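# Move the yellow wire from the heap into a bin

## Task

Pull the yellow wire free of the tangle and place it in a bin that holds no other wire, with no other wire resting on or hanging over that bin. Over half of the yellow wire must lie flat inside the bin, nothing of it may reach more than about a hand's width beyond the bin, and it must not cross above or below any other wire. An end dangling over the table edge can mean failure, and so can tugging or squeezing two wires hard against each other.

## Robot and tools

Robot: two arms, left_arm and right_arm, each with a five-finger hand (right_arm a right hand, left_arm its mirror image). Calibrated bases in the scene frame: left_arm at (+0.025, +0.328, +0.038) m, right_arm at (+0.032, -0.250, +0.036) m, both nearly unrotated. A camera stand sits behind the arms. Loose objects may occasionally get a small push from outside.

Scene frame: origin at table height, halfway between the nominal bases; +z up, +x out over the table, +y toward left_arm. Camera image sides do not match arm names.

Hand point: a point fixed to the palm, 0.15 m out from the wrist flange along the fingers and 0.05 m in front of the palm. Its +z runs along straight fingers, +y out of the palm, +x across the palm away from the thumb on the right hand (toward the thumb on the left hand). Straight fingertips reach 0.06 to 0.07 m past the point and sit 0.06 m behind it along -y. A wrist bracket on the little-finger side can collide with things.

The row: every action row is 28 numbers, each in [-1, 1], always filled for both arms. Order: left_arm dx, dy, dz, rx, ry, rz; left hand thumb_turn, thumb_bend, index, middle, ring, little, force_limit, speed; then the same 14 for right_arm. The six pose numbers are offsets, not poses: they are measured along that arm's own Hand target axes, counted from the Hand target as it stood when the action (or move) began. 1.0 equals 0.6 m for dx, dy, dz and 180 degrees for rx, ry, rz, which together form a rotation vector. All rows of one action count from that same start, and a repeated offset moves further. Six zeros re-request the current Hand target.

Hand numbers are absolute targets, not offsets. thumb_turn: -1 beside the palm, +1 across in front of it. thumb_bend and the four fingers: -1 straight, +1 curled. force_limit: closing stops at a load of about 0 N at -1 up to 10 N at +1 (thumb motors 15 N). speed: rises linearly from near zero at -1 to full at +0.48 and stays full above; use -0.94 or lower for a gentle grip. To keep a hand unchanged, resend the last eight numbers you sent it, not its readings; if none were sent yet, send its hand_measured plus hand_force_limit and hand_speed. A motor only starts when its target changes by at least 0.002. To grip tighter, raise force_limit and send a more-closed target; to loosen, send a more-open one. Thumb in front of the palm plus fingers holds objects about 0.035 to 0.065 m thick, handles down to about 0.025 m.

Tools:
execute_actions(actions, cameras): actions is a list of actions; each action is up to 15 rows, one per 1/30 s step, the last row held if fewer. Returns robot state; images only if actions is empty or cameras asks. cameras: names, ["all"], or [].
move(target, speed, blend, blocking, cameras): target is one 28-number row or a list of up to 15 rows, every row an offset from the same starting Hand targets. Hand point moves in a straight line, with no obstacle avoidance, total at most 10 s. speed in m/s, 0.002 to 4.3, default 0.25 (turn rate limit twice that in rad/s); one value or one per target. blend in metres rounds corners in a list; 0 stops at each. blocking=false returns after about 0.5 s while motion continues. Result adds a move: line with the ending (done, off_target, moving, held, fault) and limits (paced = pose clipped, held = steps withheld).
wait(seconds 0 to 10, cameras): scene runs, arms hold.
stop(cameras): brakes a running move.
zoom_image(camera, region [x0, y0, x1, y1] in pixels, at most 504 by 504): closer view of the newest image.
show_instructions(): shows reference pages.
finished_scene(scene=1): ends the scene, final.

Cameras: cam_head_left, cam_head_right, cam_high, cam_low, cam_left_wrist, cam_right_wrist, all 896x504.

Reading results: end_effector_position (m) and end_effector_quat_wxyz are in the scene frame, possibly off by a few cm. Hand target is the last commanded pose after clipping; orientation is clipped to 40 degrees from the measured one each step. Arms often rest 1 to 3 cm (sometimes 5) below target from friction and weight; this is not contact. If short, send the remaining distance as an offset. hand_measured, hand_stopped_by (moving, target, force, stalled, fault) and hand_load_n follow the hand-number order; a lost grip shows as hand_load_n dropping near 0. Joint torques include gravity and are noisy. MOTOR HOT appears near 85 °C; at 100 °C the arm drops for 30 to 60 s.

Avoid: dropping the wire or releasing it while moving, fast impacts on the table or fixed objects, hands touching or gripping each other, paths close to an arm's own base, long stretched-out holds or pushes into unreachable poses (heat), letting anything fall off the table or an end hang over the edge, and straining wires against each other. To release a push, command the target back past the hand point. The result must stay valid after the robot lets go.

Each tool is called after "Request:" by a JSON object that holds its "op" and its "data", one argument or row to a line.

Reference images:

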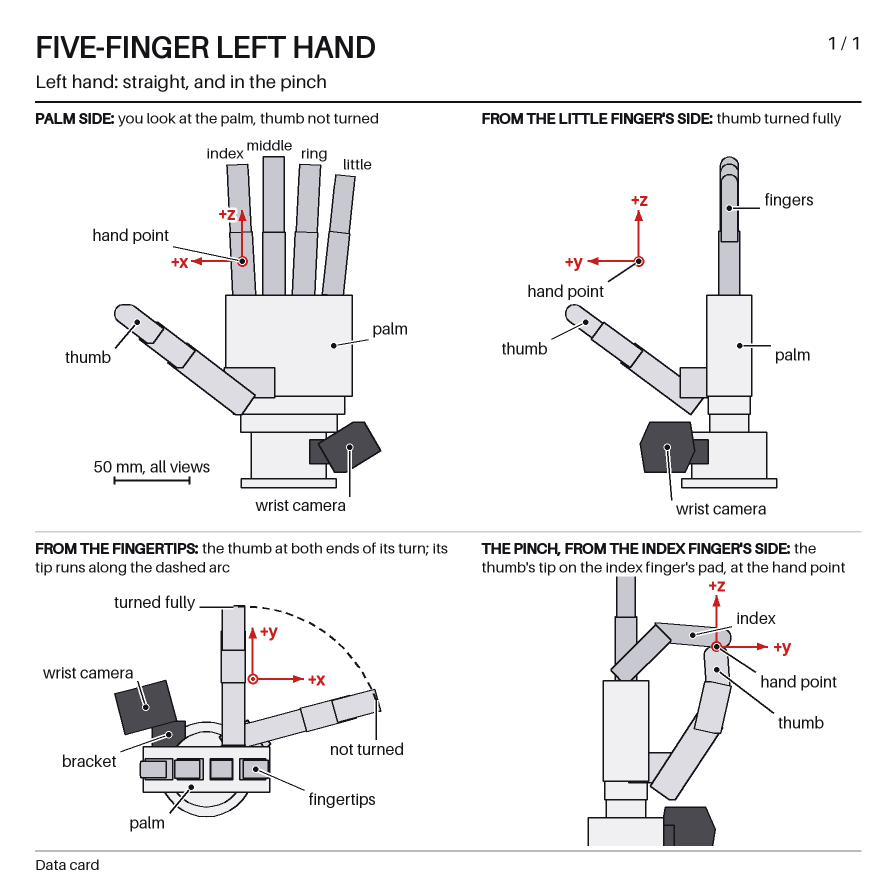

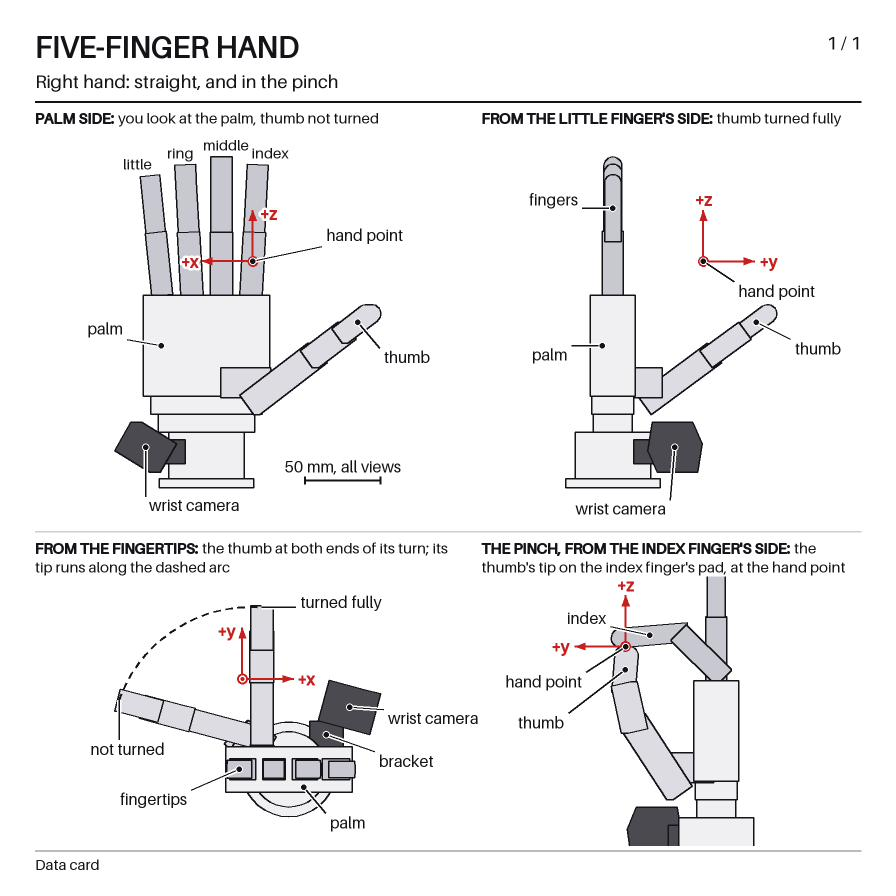

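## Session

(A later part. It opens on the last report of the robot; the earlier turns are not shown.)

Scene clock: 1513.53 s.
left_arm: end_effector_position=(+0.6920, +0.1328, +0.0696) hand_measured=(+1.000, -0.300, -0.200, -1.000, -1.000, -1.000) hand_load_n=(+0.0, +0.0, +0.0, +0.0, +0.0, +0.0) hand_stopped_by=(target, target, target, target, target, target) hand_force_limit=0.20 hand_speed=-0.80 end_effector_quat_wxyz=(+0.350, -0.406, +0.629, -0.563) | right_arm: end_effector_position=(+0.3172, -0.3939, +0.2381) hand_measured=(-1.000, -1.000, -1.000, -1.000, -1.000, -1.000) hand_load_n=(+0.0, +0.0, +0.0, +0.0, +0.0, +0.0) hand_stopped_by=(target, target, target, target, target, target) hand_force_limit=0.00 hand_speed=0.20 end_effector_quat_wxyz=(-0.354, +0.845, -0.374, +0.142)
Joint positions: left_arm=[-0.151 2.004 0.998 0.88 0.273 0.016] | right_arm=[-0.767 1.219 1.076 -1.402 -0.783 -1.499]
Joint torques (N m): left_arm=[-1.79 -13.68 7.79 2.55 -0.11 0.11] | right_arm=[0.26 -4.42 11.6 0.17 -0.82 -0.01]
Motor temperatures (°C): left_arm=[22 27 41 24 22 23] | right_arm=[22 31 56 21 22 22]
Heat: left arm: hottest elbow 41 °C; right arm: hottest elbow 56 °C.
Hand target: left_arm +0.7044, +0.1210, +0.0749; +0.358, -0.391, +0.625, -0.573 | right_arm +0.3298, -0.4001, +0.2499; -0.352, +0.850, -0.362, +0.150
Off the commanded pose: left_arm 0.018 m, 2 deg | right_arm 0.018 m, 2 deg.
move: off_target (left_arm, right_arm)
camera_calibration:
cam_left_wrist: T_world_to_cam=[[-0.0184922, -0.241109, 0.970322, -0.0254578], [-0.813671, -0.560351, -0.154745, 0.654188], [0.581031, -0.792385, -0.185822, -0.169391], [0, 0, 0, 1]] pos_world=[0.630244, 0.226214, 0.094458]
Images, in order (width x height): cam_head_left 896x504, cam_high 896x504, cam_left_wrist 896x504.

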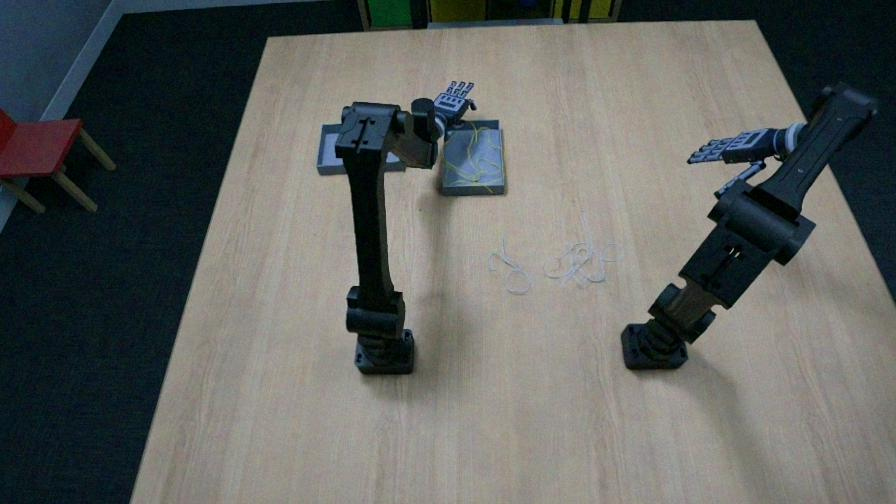

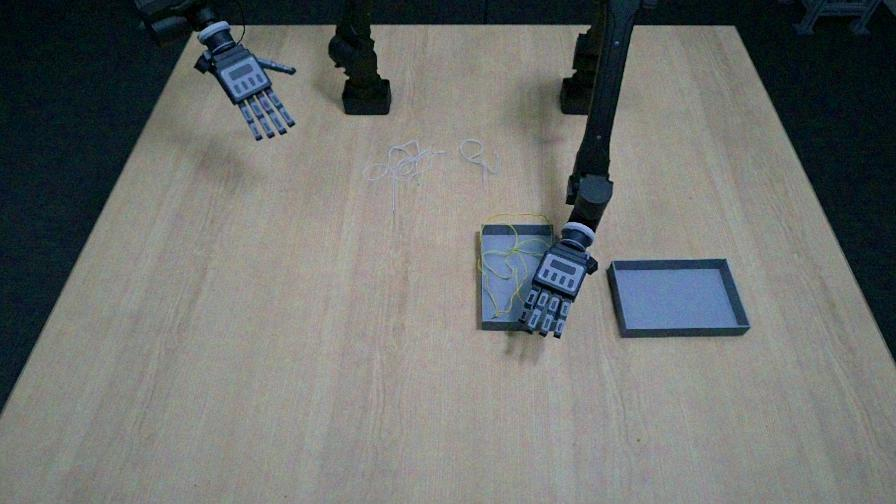

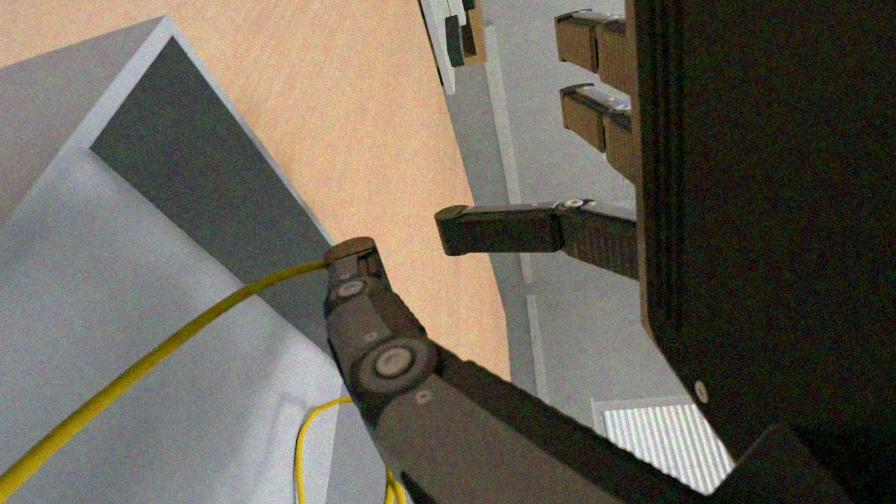

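Request:
{"op": "move", "data": {
  "target": [0,-0.166,-0.0145,0,0,0, 1.0,-0.3,-0.2,-1.0,-1,-1,0.2,-0.8, 0,0,0,0,0,0, -1.0,-1.0,-1,-1,-1,-1,0,0.2],
  "speed": 0.08,
  "cameras": ["cam_left_wrist","cam_head_left","cam_high"]
}}

Request:
{"op": "zoom_image", "data": {
  "camera": "cam_head_left",
  "region": [370, 40, 570, 240]
}}

Scene clock: 1522.13 s.
left_arm: end_effector_position=(+0.6939, +0.1325, +0.1541) hand_measured=(+1.000, -0.300, -0.200, -1.000, -1.000, -1.000) hand_load_n=(+0.0, +0.0, -0.5, +0.0, +0.0, -0.5) hand_stopped_by=(target, target, target, target, target, target) hand_force_limit=0.20 hand_speed=-0.80 end_effector_quat_wxyz=(+0.351, -0.405, +0.628, -0.564) | right_arm: end_effector_position=(+0.3172, -0.3939, +0.2381) hand_measured=(-1.000, -1.000, -1.000, -1.000, -1.000, -1.000) hand_load_n=(+0.0, +0.0, +0.0, +0.0, +0.0, +0.0) hand_stopped_by=(target, target, target, target, target, target) hand_force_limit=0.00 hand_speed=0.20 end_effector_quat_wxyz=(-0.354, +0.845, -0.374, +0.142)
Joint positions: left_arm=[-0.151 1.822 1.025 0.676 0.273 0.016] | right_arm=[-0.767 1.219 1.076 -1.402 -0.783 -1.499]
Joint torques (N m): left_arm=[-1.73 -15.33 9.09 1.32 -0.11 0.1] | right_arm=[0.26 -4.42 11.6 0.17 -0.82 -0.01]
Motor temperatures (°C): left_arm=[22 27 41 24 22 23] | right_arm=[22 31 56 21 22 22]
Heat: left arm: hottest elbow 41 °C; right arm: hottest elbow 56 °C.
Hand target: left_arm +0.7045, +0.1209, +0.1748; +0.358, -0.391, +0.625, -0.572 | right_arm +0.3298, -0.4001, +0.2499; -0.352, +0.850, -0.362, +0.150
Off the commanded pose: left_arm 0.026 m, 2 deg | right_arm 0.018 m, 2 deg.
move: off_target (left_arm, right_arm)
camera_calibration:
cam_left_wrist: T_world_to_cam=[[-0.0214886, -0.240633, 0.970378, -0.105612], [-0.81318, -0.560442, -0.156985, 0.668659], [0.581616, -0.792465, -0.183635, -0.155739], [0, 0, 0, 1]] pos_world=[0.632051, 0.225913, 0.178854]
Images, in order (width x height): cam_head_left 896x504, cam_high 896x504, cam_left_wrist 896x504.

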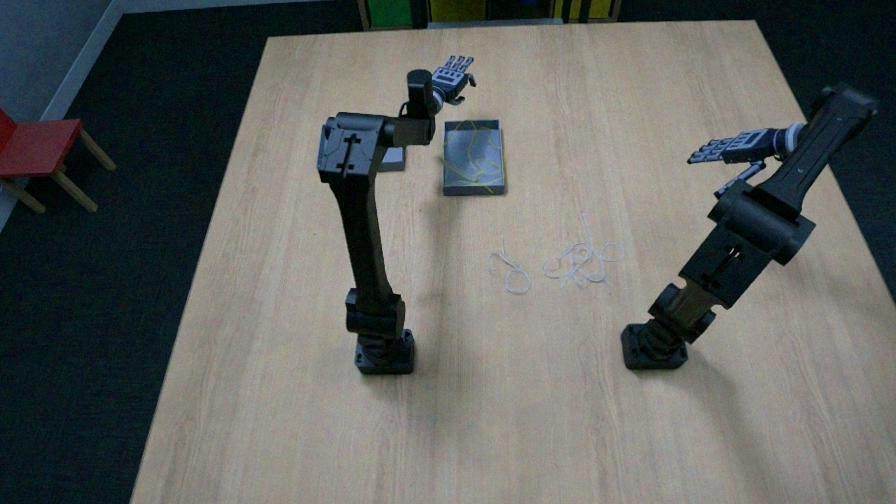

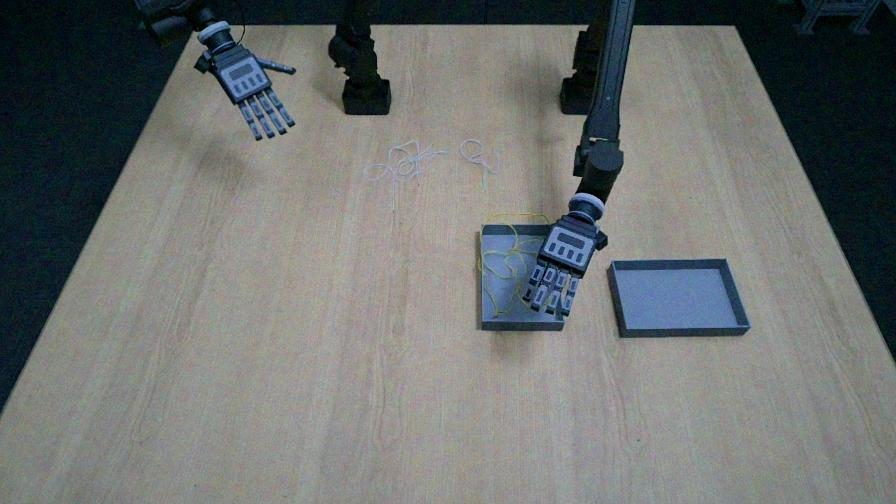

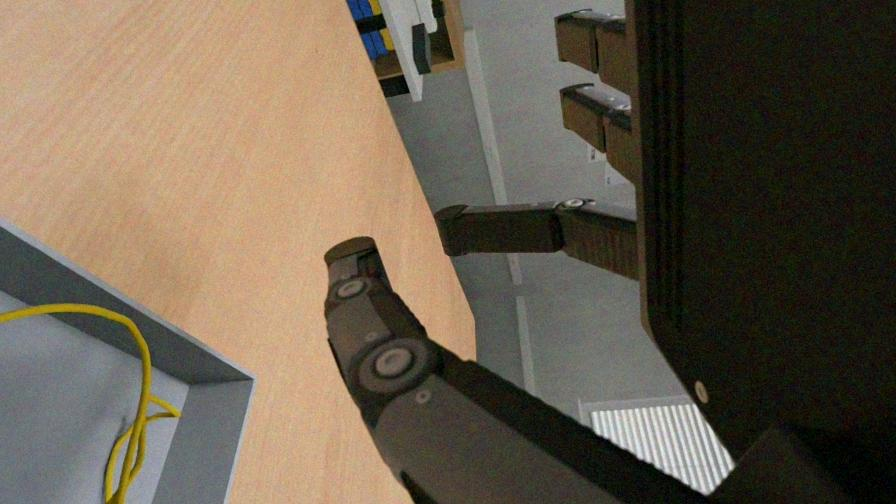

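Scaled by 2.520 from the camera's 896x504 image, which has a finer 1280x720 frame.

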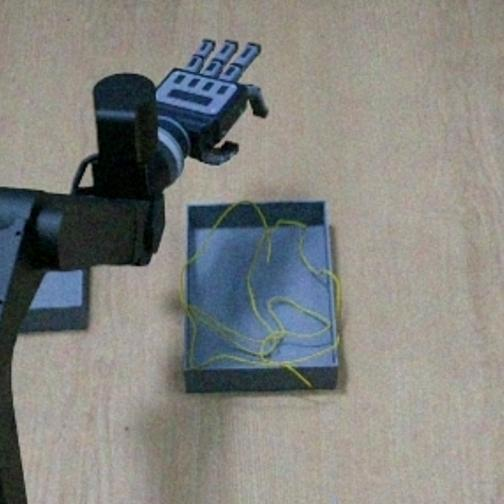

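Request:
{"op": "move", "data": {
  "target": [-0.0698,-0.172,-0.3288,0,0,0, 1.0,-0.3,-0.2,-1.0,-1,-1,0.2,-0.8, 0,0,0,0,0,0, -1.0,-1.0,-1,-1,-1,-1,0,0.2],
  "speed": 0.2,
  "cameras": ["cam_left_wrist","cam_head_left","cam_high","cam_low"]
}}

Request:
{"op": "zoom_image", "data": {
  "camera": "cam_head_left",
  "region": [410, 100, 540, 220]
}}

Request:
{"op": "zoom_image", "data": {
  "camera": "cam_high",
  "region": [440, 180, 600, 350]
}}

Request:
{"op": "zoom_image", "data": {
  "camera": "cam_low",
  "region": [380, 200, 500, 310]
}}

Scene clock: 1534.00 s.
left_arm: end_effector_position=(+0.5563, +0.2338, +0.2989) hand_measured=(+1.000, -0.300, -0.200, -1.000, -1.000, -1.000) hand_load_n=(+0.0, +0.0, +0.0, +0.0, +0.0, +0.0) hand_stopped_by=(target, target, target, target, target, target) hand_force_limit=0.20 hand_speed=-0.80 end_effector_quat_wxyz=(+0.357, -0.388, +0.623, -0.579) | right_arm: end_effector_position=(+0.3172, -0.3939, +0.2381) hand_measured=(-1.000, -1.000, -1.000, -1.000, -1.000, -1.000) hand_load_n=(+0.0, +0.0, +0.0, +0.0, +0.0, +0.0) hand_stopped_by=(target, target, target, target, target, target) hand_force_limit=0.00 hand_speed=0.20 end_effector_quat_wxyz=(-0.354, +0.845, -0.374, +0.142)
Joint positions: left_arm=[0.065 1.232 0.775 0.371 0.509 0.037] | right_arm=[-0.767 1.219 1.076 -1.402 -0.783 -1.499]
Joint torques (N m): left_arm=[0.56 -8.06 7.41 1.32 0.17 0.15] | right_arm=[0.32 -4.42 11.6 0.18 -0.83 -0.02]
Motor temperatures (°C): left_arm=[22 27 42 24 22 23] | right_arm=[22 31 56 21 22 22]
Heat: left arm: hottest elbow 42 °C; right arm: hottest elbow 56 °C.
Hand target: left_arm +0.5543, +0.2406, +0.2952; +0.358, -0.391, +0.625, -0.573 | right_arm +0.3298, -0.4001, +0.2499; -0.352, +0.850, -0.362, +0.150
Off the commanded pose: left_arm 0.008 m, 1 deg | right_arm 0.018 m, 2 deg.
move: off_target (right_arm)
camera_calibration:
cam_left_wrist: T_world_to_cam=[[-0.0680574, -0.232121, 0.970303, -0.200761], [-0.81742, -0.54463, -0.187624, 0.64411], [0.572008, -0.805914, -0.152675, 0.030431], [0, 0, 0, 1]] pos_world=[0.495438, 0.328725, 0.320296]
Images, in order (width x height): cam_head_left 896x504, cam_high 896x504, cam_low 896x504, cam_left_wrist 896x504.

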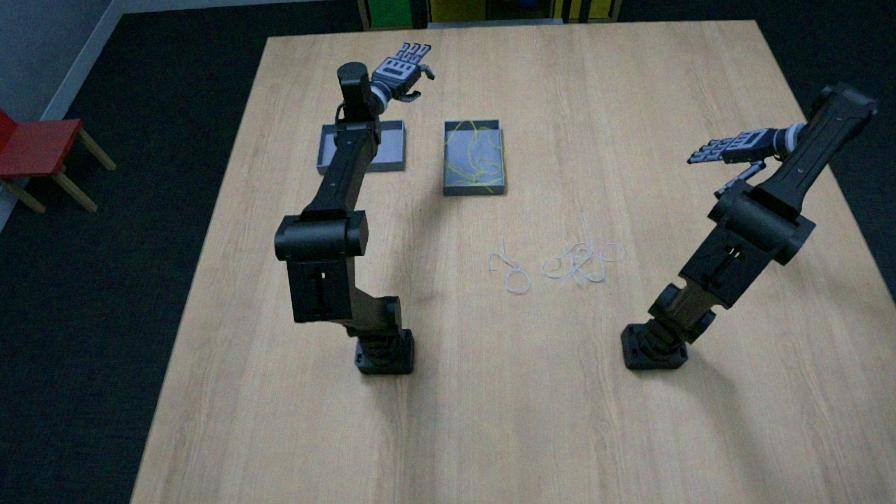

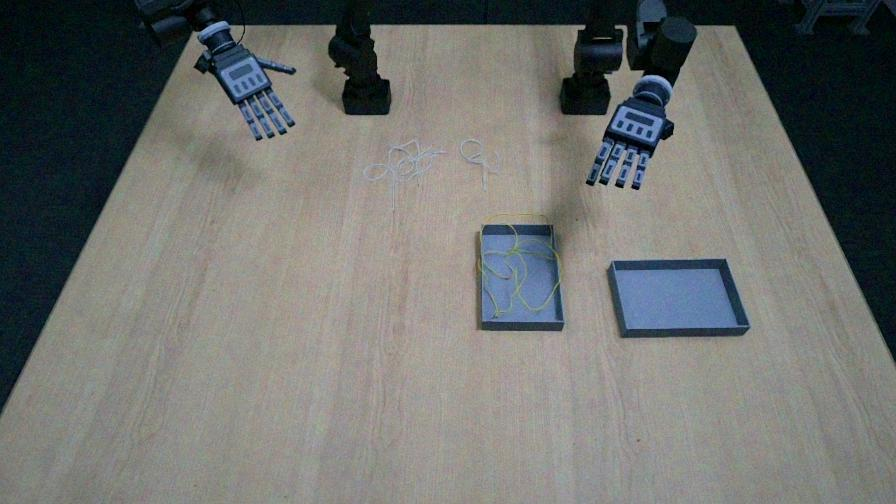

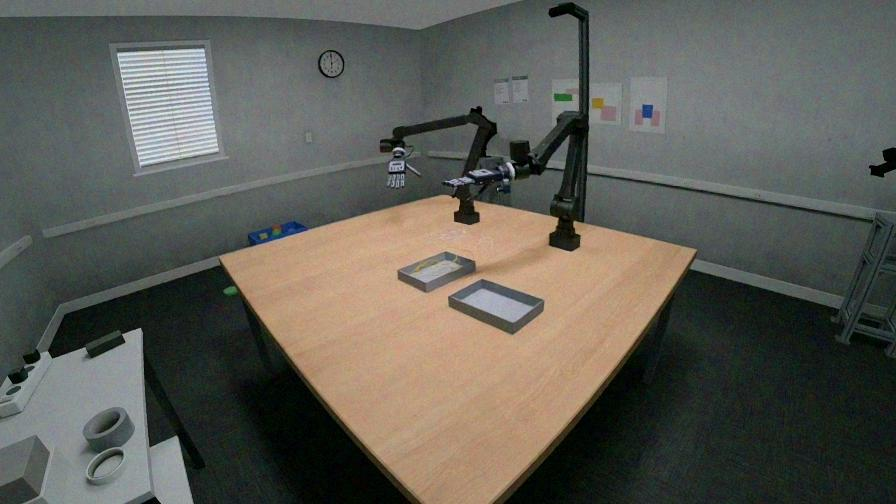

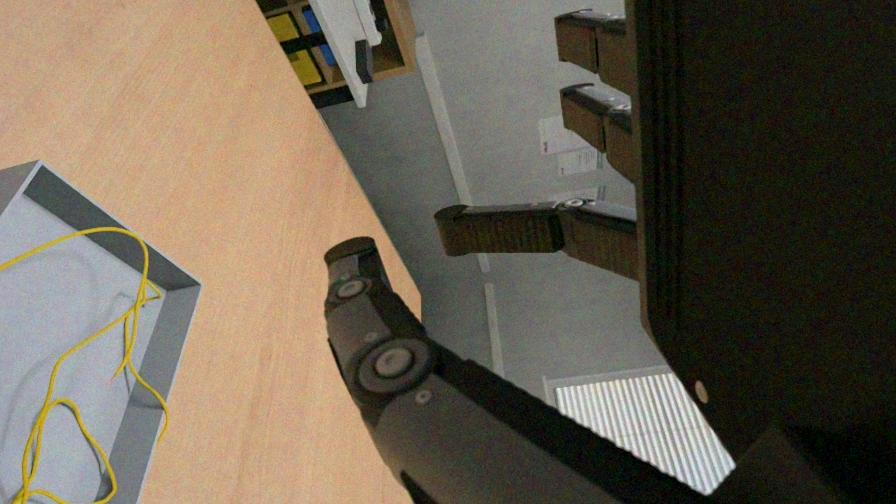

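Scaled by 3.877 from the camera's 896x504 image, which has a finer 1280x720 frame.

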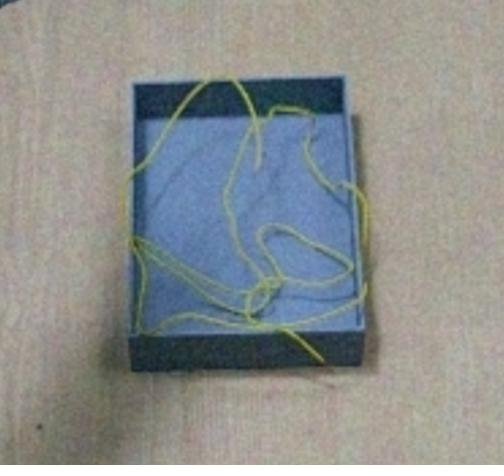

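Scaled by 2.965 from the camera's 896x504 image, which has a finer 1280x720 frame.

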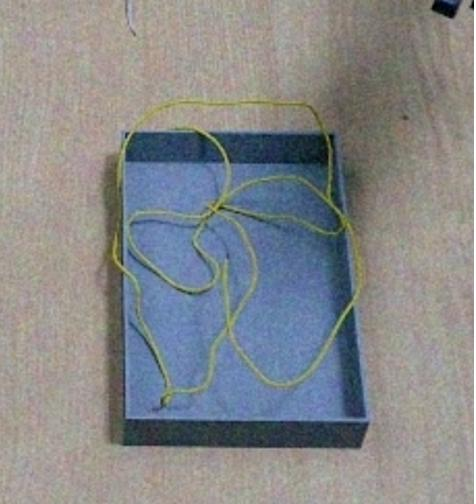

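Scaled by 4.200 from the camera's 896x504 image, which has a finer 1280x720 frame.

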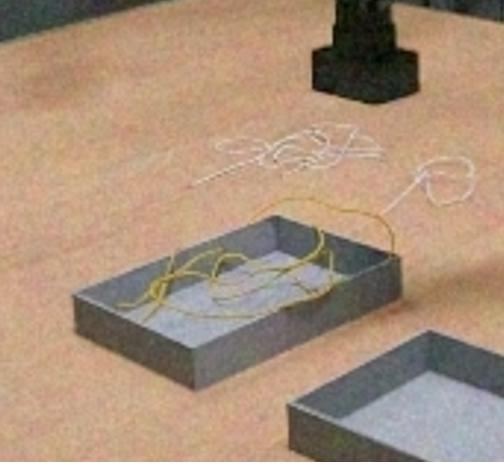

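Request:
{"op": "move", "data": {
  "target": [0.1826,-0.0653,0.0763,-0.3056,0,0, 1.0,-0.3,-0.2,-1.0,-1,-1,0.2,-0.8, 0,0,0,0,0,0, -1.0,-1.0,-1,-1,-1,-1,0,0.2],
  "speed": 0.25,
  "cameras": ["cam_left_wrist"]
}}

Request:
{"op": "zoom_image", "data": {
  "camera": "cam_left_wrist",
  "region": [0, 0, 500, 500]
}}

Scene clock: 1562.30 s.
left_arm: end_effector_position=(+0.5420, +0.1304, +0.3211) hand_measured=(+1.000, -0.300, -0.200, -1.000, -1.000, -1.000) hand_load_n=(+0.0, +0.0, +0.0, +0.0, +0.0, +0.0) hand_stopped_by=(target, target, target, target, target, target) hand_force_limit=0.20 hand_speed=-0.80 end_effector_quat_wxyz=(+0.135, -0.513, +0.820, -0.214) | right_arm: end_effector_position=(+0.3172, -0.3939, +0.2381) hand_measured=(-1.000, -1.000, -1.000, -1.000, -1.000, -1.000) hand_load_n=(+0.0, +0.0, +0.5, +0.0, +0.0, +0.0) hand_stopped_by=(target, target, target, target, target, target) hand_force_limit=0.00 hand_speed=0.20 end_effector_quat_wxyz=(-0.354, +0.845, -0.374, +0.142)
Joint positions: left_arm=[-0.281 1.596 1.698 -1.165 0.075 0.137] | right_arm=[-0.767 1.219 1.076 -1.402 -0.783 -1.499]
Joint torques (N m): left_arm=[-1.67 -11.63 11.25 0.72 -0.11 -0.1] | right_arm=[0.32 -4.48 11.59 0.17 -0.82 -0.01]
Motor temperatures (°C): left_arm=[22 27 42 24 22 23] | right_arm=[22 31 56 21 22 22]
Heat: left arm: hottest elbow 42 °C; right arm: hottest elbow 56 °C.
Hand target: left_arm +0.5505, +0.1206, +0.3299; +0.137, -0.512, +0.819, -0.219 | right_arm +0.3298, -0.4001, +0.2499; -0.352, +0.850, -0.362, +0.150
Off the commanded pose: left_arm 0.016 m, 1 deg | right_arm 0.018 m, 2 deg.
move: off_target (left_arm, right_arm)
camera_calibration:
cam_left_wrist: T_world_to_cam=[[0.639712, -0.582145, 0.501873, -0.434806], [-0.760006, -0.576539, 0.299989, 0.396756], [0.114712, -0.573333, -0.811252, 0.387539], [0, 0, 0, 1]] pos_world=[0.535232, 0.197814, 0.413587]
Images, in order (width x height): cam_left_wrist 896x504.

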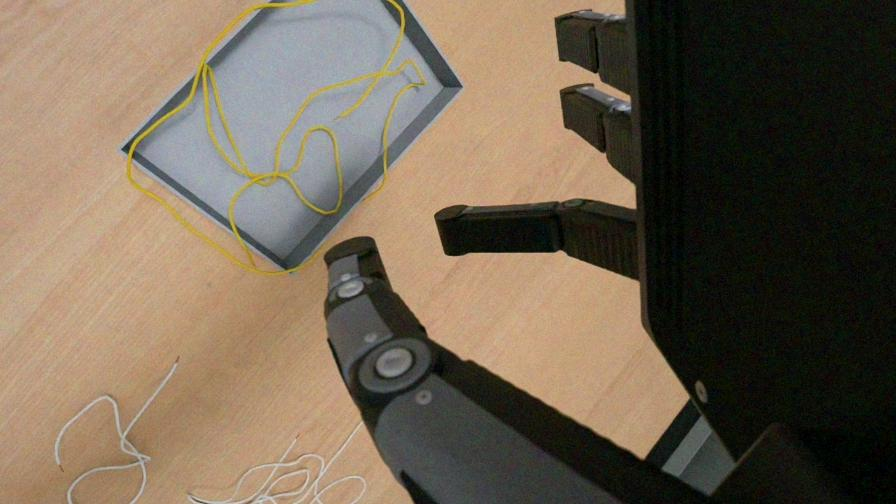

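Scaled by 1.008 from the camera's 896x504 image, which has a finer 1280x720 frame.

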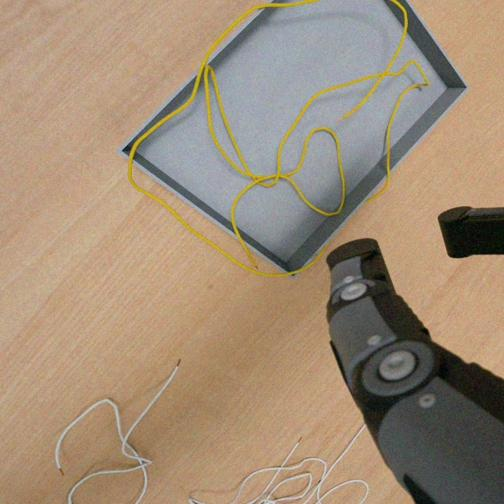

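Request:
{"op": "move", "data": {
  "target": [0.0373,0.2932,0.2308,0.1944,0,0, 1.0,-0.05,-0.1,-1.0,-1,-1,0.2,-0.6, 0,0,0,0,0,0, -1.0,-1.0,-1,-1,-1,-1,0,0.2],
  "speed": 0.2,
  "cameras": ["cam_left_wrist","cam_high"]
}}

Request:
{"op": "zoom_image", "data": {
  "camera": "cam_left_wrist",
  "region": [100, 50, 504, 454]
}}

Scene clock: 1622.87 s.
left_arm: end_effector_position=(+0.4653, +0.1372, +0.1280) hand_measured=(+1.000, -0.050, -0.100, -1.000, -1.000, -1.000) hand_load_n=(+0.0, +0.0, +0.0, +0.0, +0.0, +0.0) hand_stopped_by=(target, target, target, target, target, target) hand_force_limit=0.20 hand_speed=-0.60 end_effector_quat_wxyz=(+0.288, -0.442, +0.718, -0.453) | right_arm: end_effector_position=(+0.3172, -0.3939, +0.2381) hand_measured=(-1.000, -1.000, -1.000, -1.000, -1.000, -1.000) hand_load_n=(-0.5, +0.0, +0.0, +0.0, +0.0, +0.0) hand_stopped_by=(target, target, target, target, target, target) hand_force_limit=0.00 hand_speed=0.20 end_effector_quat_wxyz=(-0.354, +0.845, -0.374, +0.142)
Joint positions: left_arm=[-0.281 1.289 0.558 0.289 0.14 0.08] | right_arm=[-0.767 1.219 1.076 -1.402 -0.783 -1.499]
Joint torques (N m): left_arm=[-0.15 -5.71 6.2 2.51 0.18 -0.1] | right_arm=[0.32 -4.42 11.6 0.16 -0.82 -0.01]
Motor temperatures (°C): left_arm=[22 28 52 23 22 23] | right_arm=[22 31 57 21 22 22]
Heat: left arm: hottest elbow 52 °C; right arm: hottest elbow 57 °C.
Hand target: left_arm +0.4658, +0.1369, +0.1223; +0.285, -0.447, +0.715, -0.455 | right_arm +0.3298, -0.4001, +0.2499; -0.352, +0.850, -0.362, +0.150
Off the commanded pose: left_arm 0.006 m, 1 deg | right_arm 0.018 m, 2 deg.
move: off_target (right_arm)
camera_calibration:
cam_left_wrist: T_world_to_cam=[[0.229918, -0.396995, 0.888557, -0.169179], [-0.847703, -0.530182, -0.0175313, 0.475313], [0.478056, -0.749201, -0.458432, 0.0535574], [0, 0, 0, 1]] pos_world=[0.416218, 0.224964, 0.18321]
Images, in order (width x height): cam_high 896x504, cam_left_wrist 896x504.

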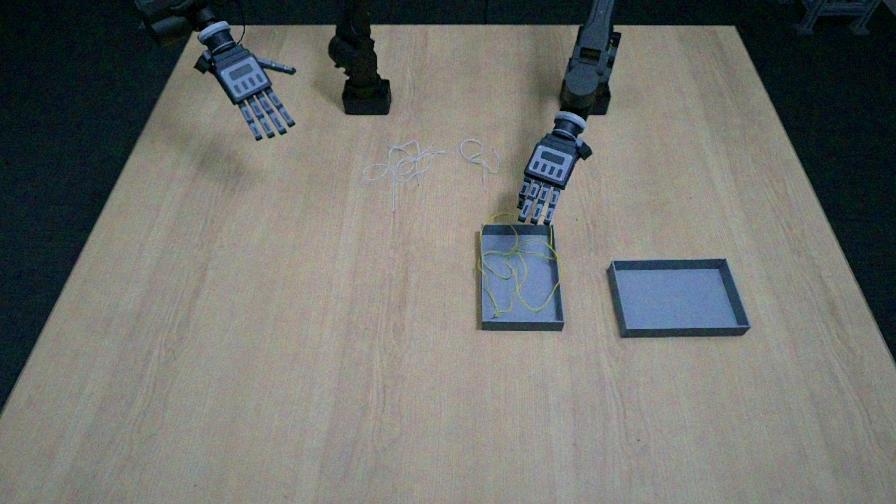

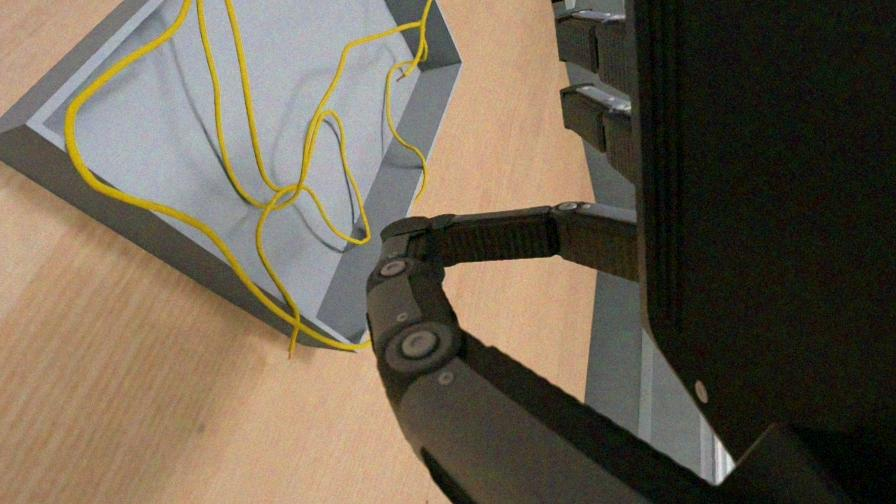

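Scaled by 1.248 from the camera's 896x504 image, which has a finer 1280x720 frame.

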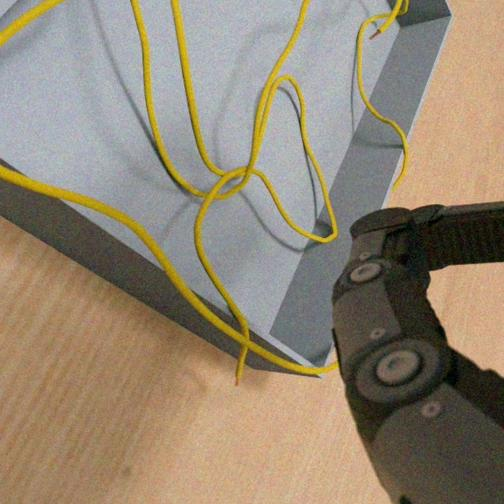

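Request:
{"op": "move", "data": {
  "target": [
    [0.0013,0.0075,-0.0162,0,0,0, 1.0,-0.05,-0.1,-1.0,-1,-1,0.2,-0.6, 0,0,0,0,0,0, -1.0,-1.0,-1,-1,-1,-1,0,0.2],
    [0.0013,0.0952,0.0247,0,0,0, 1.0,-0.05,-0.1,-1.0,-1,-1,0.2,-0.6, 0,0,0,0,0,0, -1.0,-1.0,-1,-1,-1,-1,0,0.2]
  ],
  "speed": 0.06,
  "cameras": ["cam_left_wrist"]
}}

Request:
{"op": "zoom_image", "data": {
  "camera": "cam_left_wrist",
  "region": [250, 100, 500, 350]
}}

Scene clock: 1646.40 s.
left_arm: end_effector_position=(+0.4556, +0.1397, +0.0691) hand_measured=(+1.000, -0.050, -0.100, -1.000, -1.000, -1.000) hand_load_n=(+0.0, +0.0, +0.0, +0.0, -0.5, -0.5) hand_stopped_by=(target, target, target, target, target, target) hand_force_limit=0.20 hand_speed=-0.60 end_effector_quat_wxyz=(+0.287, -0.442, +0.718, -0.454) | right_arm: end_effector_position=(+0.3172, -0.3939, +0.2381) hand_measured=(-1.000, -1.000, -1.000, -1.000, -1.000, -1.000) hand_load_n=(+0.0, +0.0, +0.0, +0.0, +0.0, +0.0) hand_stopped_by=(target, target, target, target, target, target) hand_force_limit=0.00 hand_speed=0.20 end_effector_quat_wxyz=(-0.354, +0.845, -0.374, +0.142)
Joint positions: left_arm=[-0.281 1.443 0.472 0.529 0.143 0.08] | right_arm=[-0.767 1.219 1.076 -1.402 -0.783 -1.499]
Joint torques (N m): left_arm=[-0.03 -6.42 5.03 2.45 0.19 -0.07] | right_arm=[0.26 -4.42 11.62 0.16 -0.82 -0.01]
Motor temperatures (°C): left_arm=[22 26 47 24 22 23] | right_arm=[22 31 57 21 22 22]
Heat: left arm: hottest elbow 47 °C; right arm: hottest elbow 57 °C.
Hand target: left_arm +0.4558, +0.1409, +0.0643; +0.285, -0.447, +0.715, -0.455 | right_arm +0.3298, -0.4001, +0.2499; -0.352, +0.850, -0.362, +0.150
Off the commanded pose: left_arm 0.005 m, 1 deg | right_arm 0.018 m, 2 deg.
move: off_target (right_arm)
camera_calibration:
cam_left_wrist: T_world_to_cam=[[0.23017, -0.396524, 0.888702, -0.113638], [-0.848716, -0.528605, -0.0160408, 0.467523], [0.476133, -0.750564, -0.458205, 0.0340961], [0, 0, 0, 1]] pos_world=[0.406716, 0.227666, 0.124113]
Images, in order (width x height): cam_left_wrist 896x504.

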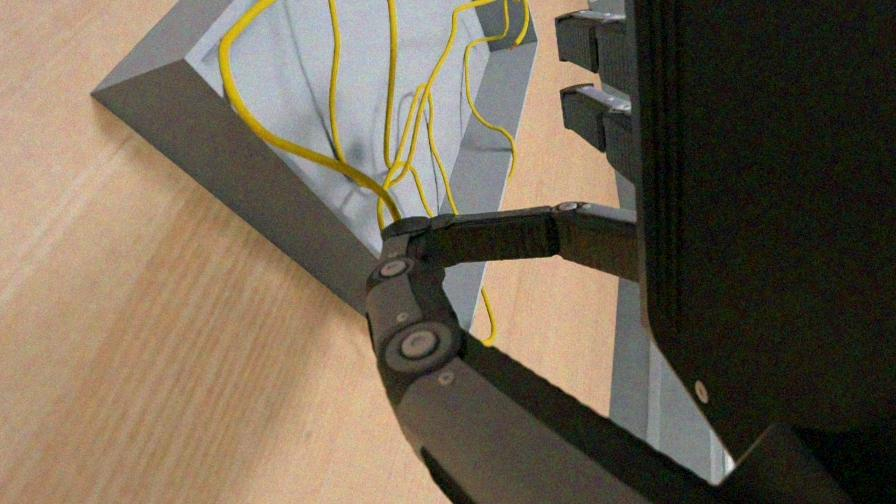

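Scaled by 2.016 from the camera's 896x504 image, which has a finer 1280x720 frame.

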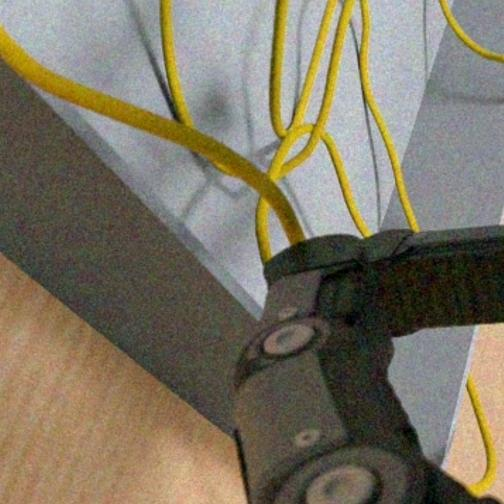

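Request:
{"op": "move", "data": {
  "target": [0,0,0,0,0,0, 1.0,-0.05,0.45,-1.0,-1,-1,0.1,-0.88, 0,0,0,0,0,0, -1.0,-1.0,-1,-1,-1,-1,0,0.2],
  "speed": 0.04,
  "cameras": ["cam_left_wrist"]
}}

Request:
{"op": "zoom_image", "data": {
  "camera": "cam_left_wrist",
  "region": [250, 100, 500, 350]
}}

Scene clock: 1654.57 s.
left_arm: end_effector_position=(+0.4556, +0.1397, +0.0691) hand_measured=(+1.000, -0.050, +0.244, -1.000, -1.000, -1.000) hand_load_n=(+0.0, +1.5, +8.0, +0.0, +0.0, +0.0) hand_stopped_by=(target, target, force, target, target, target) hand_force_limit=0.10 hand_speed=-0.88 end_effector_quat_wxyz=(+0.287, -0.442, +0.718, -0.454) | right_arm: end_effector_position=(+0.3172, -0.3939, +0.2381) hand_measured=(-1.000, -1.000, -1.000, -1.000, -1.000, -1.000) hand_load_n=(+0.0, +0.0, -0.5, +0.0, +0.0, +0.0) hand_stopped_by=(target, target, target, target, target, target) hand_force_limit=0.00 hand_speed=0.20 end_effector_quat_wxyz=(-0.354, +0.845, -0.374, +0.142)
Joint positions: left_arm=[-0.281 1.443 0.472 0.529 0.143 0.08] | right_arm=[-0.767 1.219 1.076 -1.402 -0.783 -1.499]
Joint torques (N m): left_arm=[0.09 -6.24 5 2.47 0.2 -0.08] | right_arm=[0.32 -4.42 11.6 0.16 -0.82 -0.02]
Motor temperatures (°C): left_arm=[22 26 45 24 22 23] | right_arm=[22 31 57 21 22 22]
Heat: left arm: hottest elbow 45 °C; right arm: hottest elbow 57 °C.
Hand target: left_arm +0.4558, +0.1409, +0.0643; +0.285, -0.447, +0.715, -0.455 | right_arm +0.3298, -0.4001, +0.2499; -0.352, +0.850, -0.362, +0.150
Off the commanded pose: left_arm 0.005 m, 1 deg | right_arm 0.018 m, 2 deg.
move: off_target (right_arm)
camera_calibration:
cam_left_wrist: T_world_to_cam=[[0.23017, -0.396524, 0.888702, -0.113638], [-0.848716, -0.528605, -0.0160408, 0.467523], [0.476133, -0.750564, -0.458205, 0.0340961], [0, 0, 0, 1]] pos_world=[0.406716, 0.227666, 0.124113]
Images, in order (width x height): cam_left_wrist 896x504.

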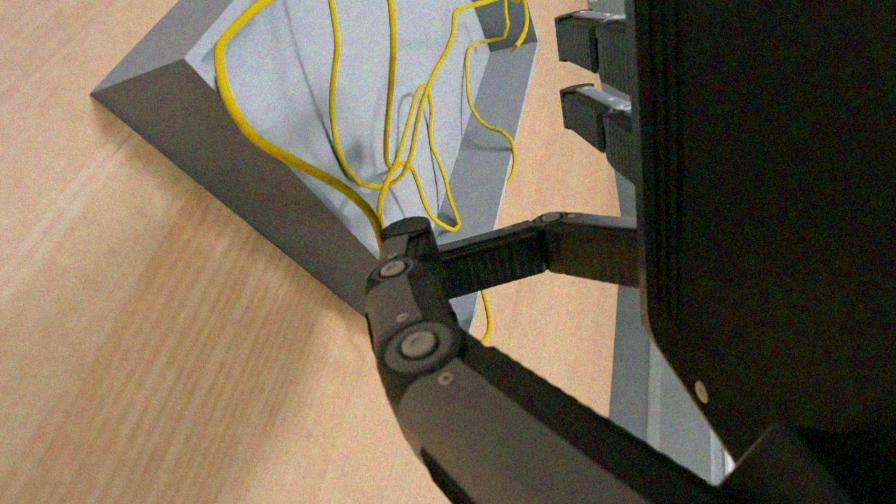

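Scaled by 2.016 from the camera's 896x504 image, which has a finer 1280x720 frame.

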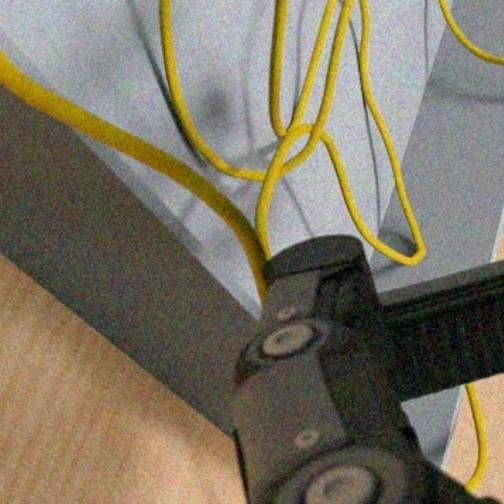

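Request:
{"op": "move", "data": {
  "target": [0,-0.0453,-0.0211,0,0,0, 1.0,-0.05,0.45,-1.0,-1,-1,0.1,-0.88, 0,0,0,0,0,0, -1.0,-1.0,-1,-1,-1,-1,0,0.2],
  "speed": 0.06,
  "cameras": ["cam_left_wrist"]
}}

Request:
{"op": "zoom_image", "data": {
  "camera": "cam_left_wrist",
  "region": [250, 100, 500, 350]
}}

Scene clock: 1664.07 s.
left_arm: end_effector_position=(+0.4472, +0.1422, +0.0830) hand_measured=(+1.000, -0.050, +0.244, -1.000, -1.000, -1.000) hand_load_n=(+0.0, +1.5, +7.5, +0.0, +0.0, +0.0) hand_stopped_by=(target, target, force, target, target, target) hand_force_limit=0.10 hand_speed=-0.88 end_effector_quat_wxyz=(+0.282, -0.445, +0.722, -0.448) | right_arm: end_effector_position=(+0.3172, -0.3939, +0.2381) hand_measured=(-1.000, -1.000, -1.000, -1.000, -1.000, -1.000) hand_load_n=(+0.0, +0.0, +0.0, +0.0, +0.0, +0.0) hand_stopped_by=(target, target, target, target, target, target) hand_force_limit=0.00 hand_speed=0.20 end_effector_quat_wxyz=(-0.354, +0.845, -0.374, +0.142)
Joint positions: left_arm=[-0.281 1.367 0.472 0.436 0.143 0.08] | right_arm=[-0.767 1.219 1.076 -1.402 -0.783 -1.499]
Joint torques (N m): left_arm=[0.15 -7.88 7.3 1.33 0.21 -0.07] | right_arm=[0.26 -4.42 11.6 0.17 -0.83 -0.02]
Motor temperatures (°C): left_arm=[22 26 43 24 22 23] | right_arm=[22 31 57 21 22 22]
Heat: left arm: hottest elbow 43 °C; right arm: hottest elbow 57 °C.
Hand target: left_arm +0.4558, +0.1409, +0.0942; +0.285, -0.447, +0.715, -0.455 | right_arm +0.3298, -0.4001, +0.2499; -0.352, +0.850, -0.362, +0.150
Off the commanded pose: left_arm 0.014 m, 1 deg | right_arm 0.018 m, 2 deg.
move: off_target (left_arm, right_arm)
camera_calibration:
cam_left_wrist: T_world_to_cam=[[0.24477, -0.400978, 0.882782, -0.128531], [-0.848885, -0.528556, -0.00470987, 0.461161], [0.468489, -0.748228, -0.469759, 0.0504702], [0, 0, 0, 1]] pos_world=[0.399288, 0.229974, 0.139346]
Images, in order (width x height): cam_left_wrist 896x504.

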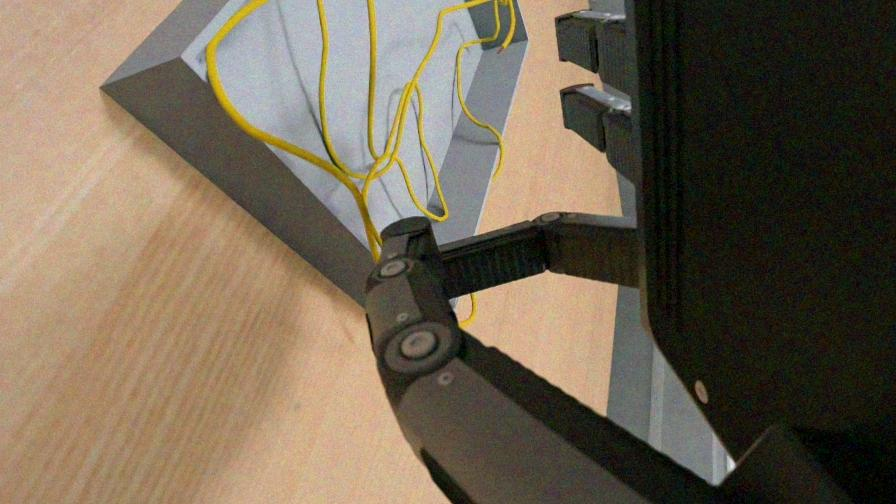

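Scaled by 2.016 from the camera's 896x504 image, which has a finer 1280x720 frame.

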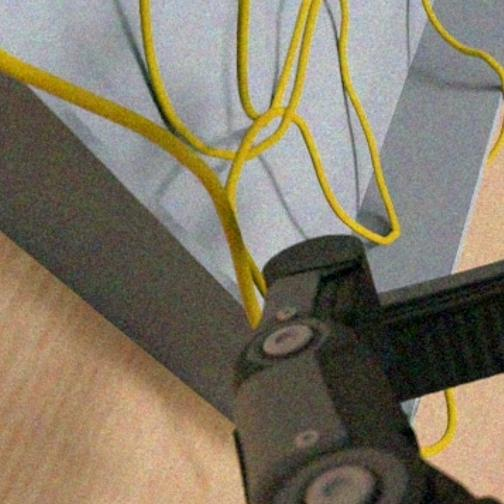

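Request:
{"op": "move", "data": {
  "target": [0,-0.0302,-0.0141,0.0556,0,0, 1.0,-0.05,-0.1,-1.0,-1,-1,0.1,-0.6, 0,0,0,0,0,0, -1.0,-1.0,-1,-1,-1,-1,0,0.2],
  "speed": 0.1,
  "cameras": ["cam_left_wrist","cam_high"]
}}

Request:
{"op": "zoom_image", "data": {
  "camera": "cam_left_wrist",
  "region": [100, 50, 504, 454]
}}

Scene clock: 1705.93 s.
left_arm: end_effector_position=(+0.4531, +0.1354, +0.1110) hand_measured=(+1.000, -0.050, -0.100, -1.000, -1.000, -1.000) hand_load_n=(+0.0, +0.0, +0.0, +0.0, +0.0, +0.0) hand_stopped_by=(target, target, target, target, target, target) hand_force_limit=0.10 hand_speed=-0.60 end_effector_quat_wxyz=(+0.319, -0.415, +0.682, -0.511) | right_arm: end_effector_position=(+0.3172, -0.3939, +0.2381) hand_measured=(-1.000, -1.000, -1.000, -1.000, -1.000, -1.000) hand_load_n=(+0.0, +0.0, +0.0, +0.0, +0.0, +0.0) hand_stopped_by=(target, target, target, target, target, target) hand_force_limit=0.00 hand_speed=0.20 end_effector_quat_wxyz=(-0.354, +0.845, -0.374, +0.142)
Joint positions: left_arm=[-0.281 1.36 0.414 0.663 0.163 0.058] | right_arm=[-0.767 1.219 1.076 -1.402 -0.783 -1.499]
Joint torques (N m): left_arm=[1.08 -6.77 5.16 2.55 0.18 -0.09] | right_arm=[0.26 -4.42 11.6 0.17 -0.82 -0.01]
Motor temperatures (°C): left_arm=[22 26 41 23 22 23] | right_arm=[22 31 58 21 22 22]
Heat: left arm: hottest elbow 41 °C; right arm: hottest elbow 58 °C.
Hand target: left_arm +0.4558, +0.1409, +0.1142; +0.323, -0.421, +0.673, -0.516 | right_arm +0.3298, -0.4001, +0.2499; -0.352, +0.850, -0.362, +0.150
Off the commanded pose: left_arm 0.007 m, 1 deg | right_arm 0.018 m, 2 deg.
move: off_target (right_arm)
camera_calibration:
cam_left_wrist: T_world_to_cam=[[0.0976704, -0.332828, 0.937916, -0.106141], [-0.846279, -0.523702, -0.0977125, 0.471172], [0.52371, -0.784195, -0.332815, 0.0203119], [0, 0, 0, 1]] pos_world=[0.398472, 0.227355, 0.15235]
Images, in order (width x height): cam_high 896x504, cam_left_wrist 896x504.

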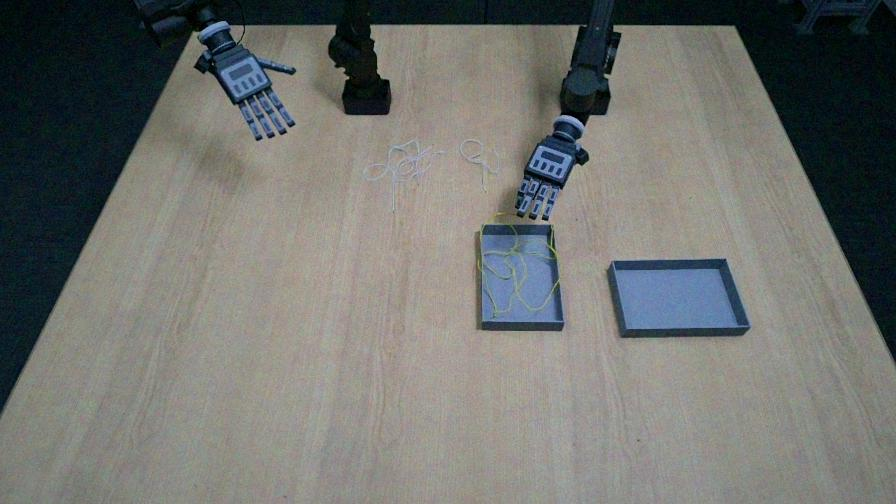

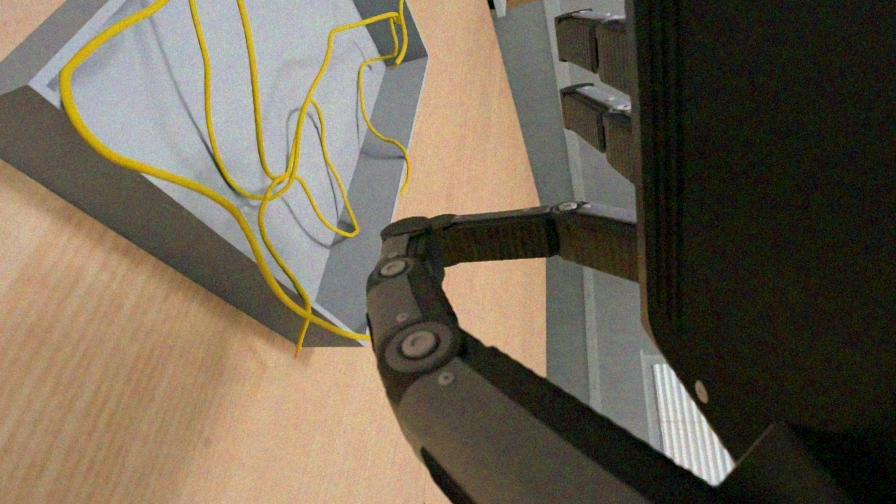

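Scaled by 1.248 from the camera's 896x504 image, which has a finer 1280x720 frame.

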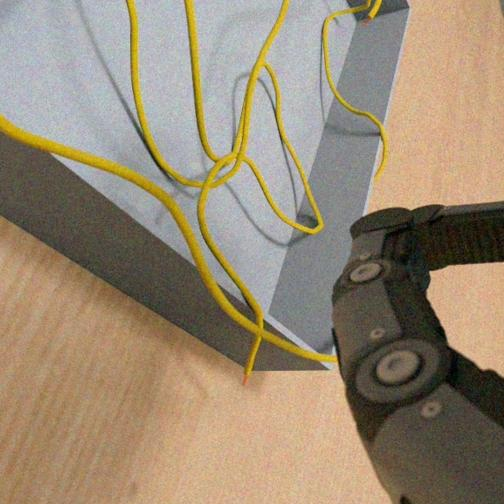

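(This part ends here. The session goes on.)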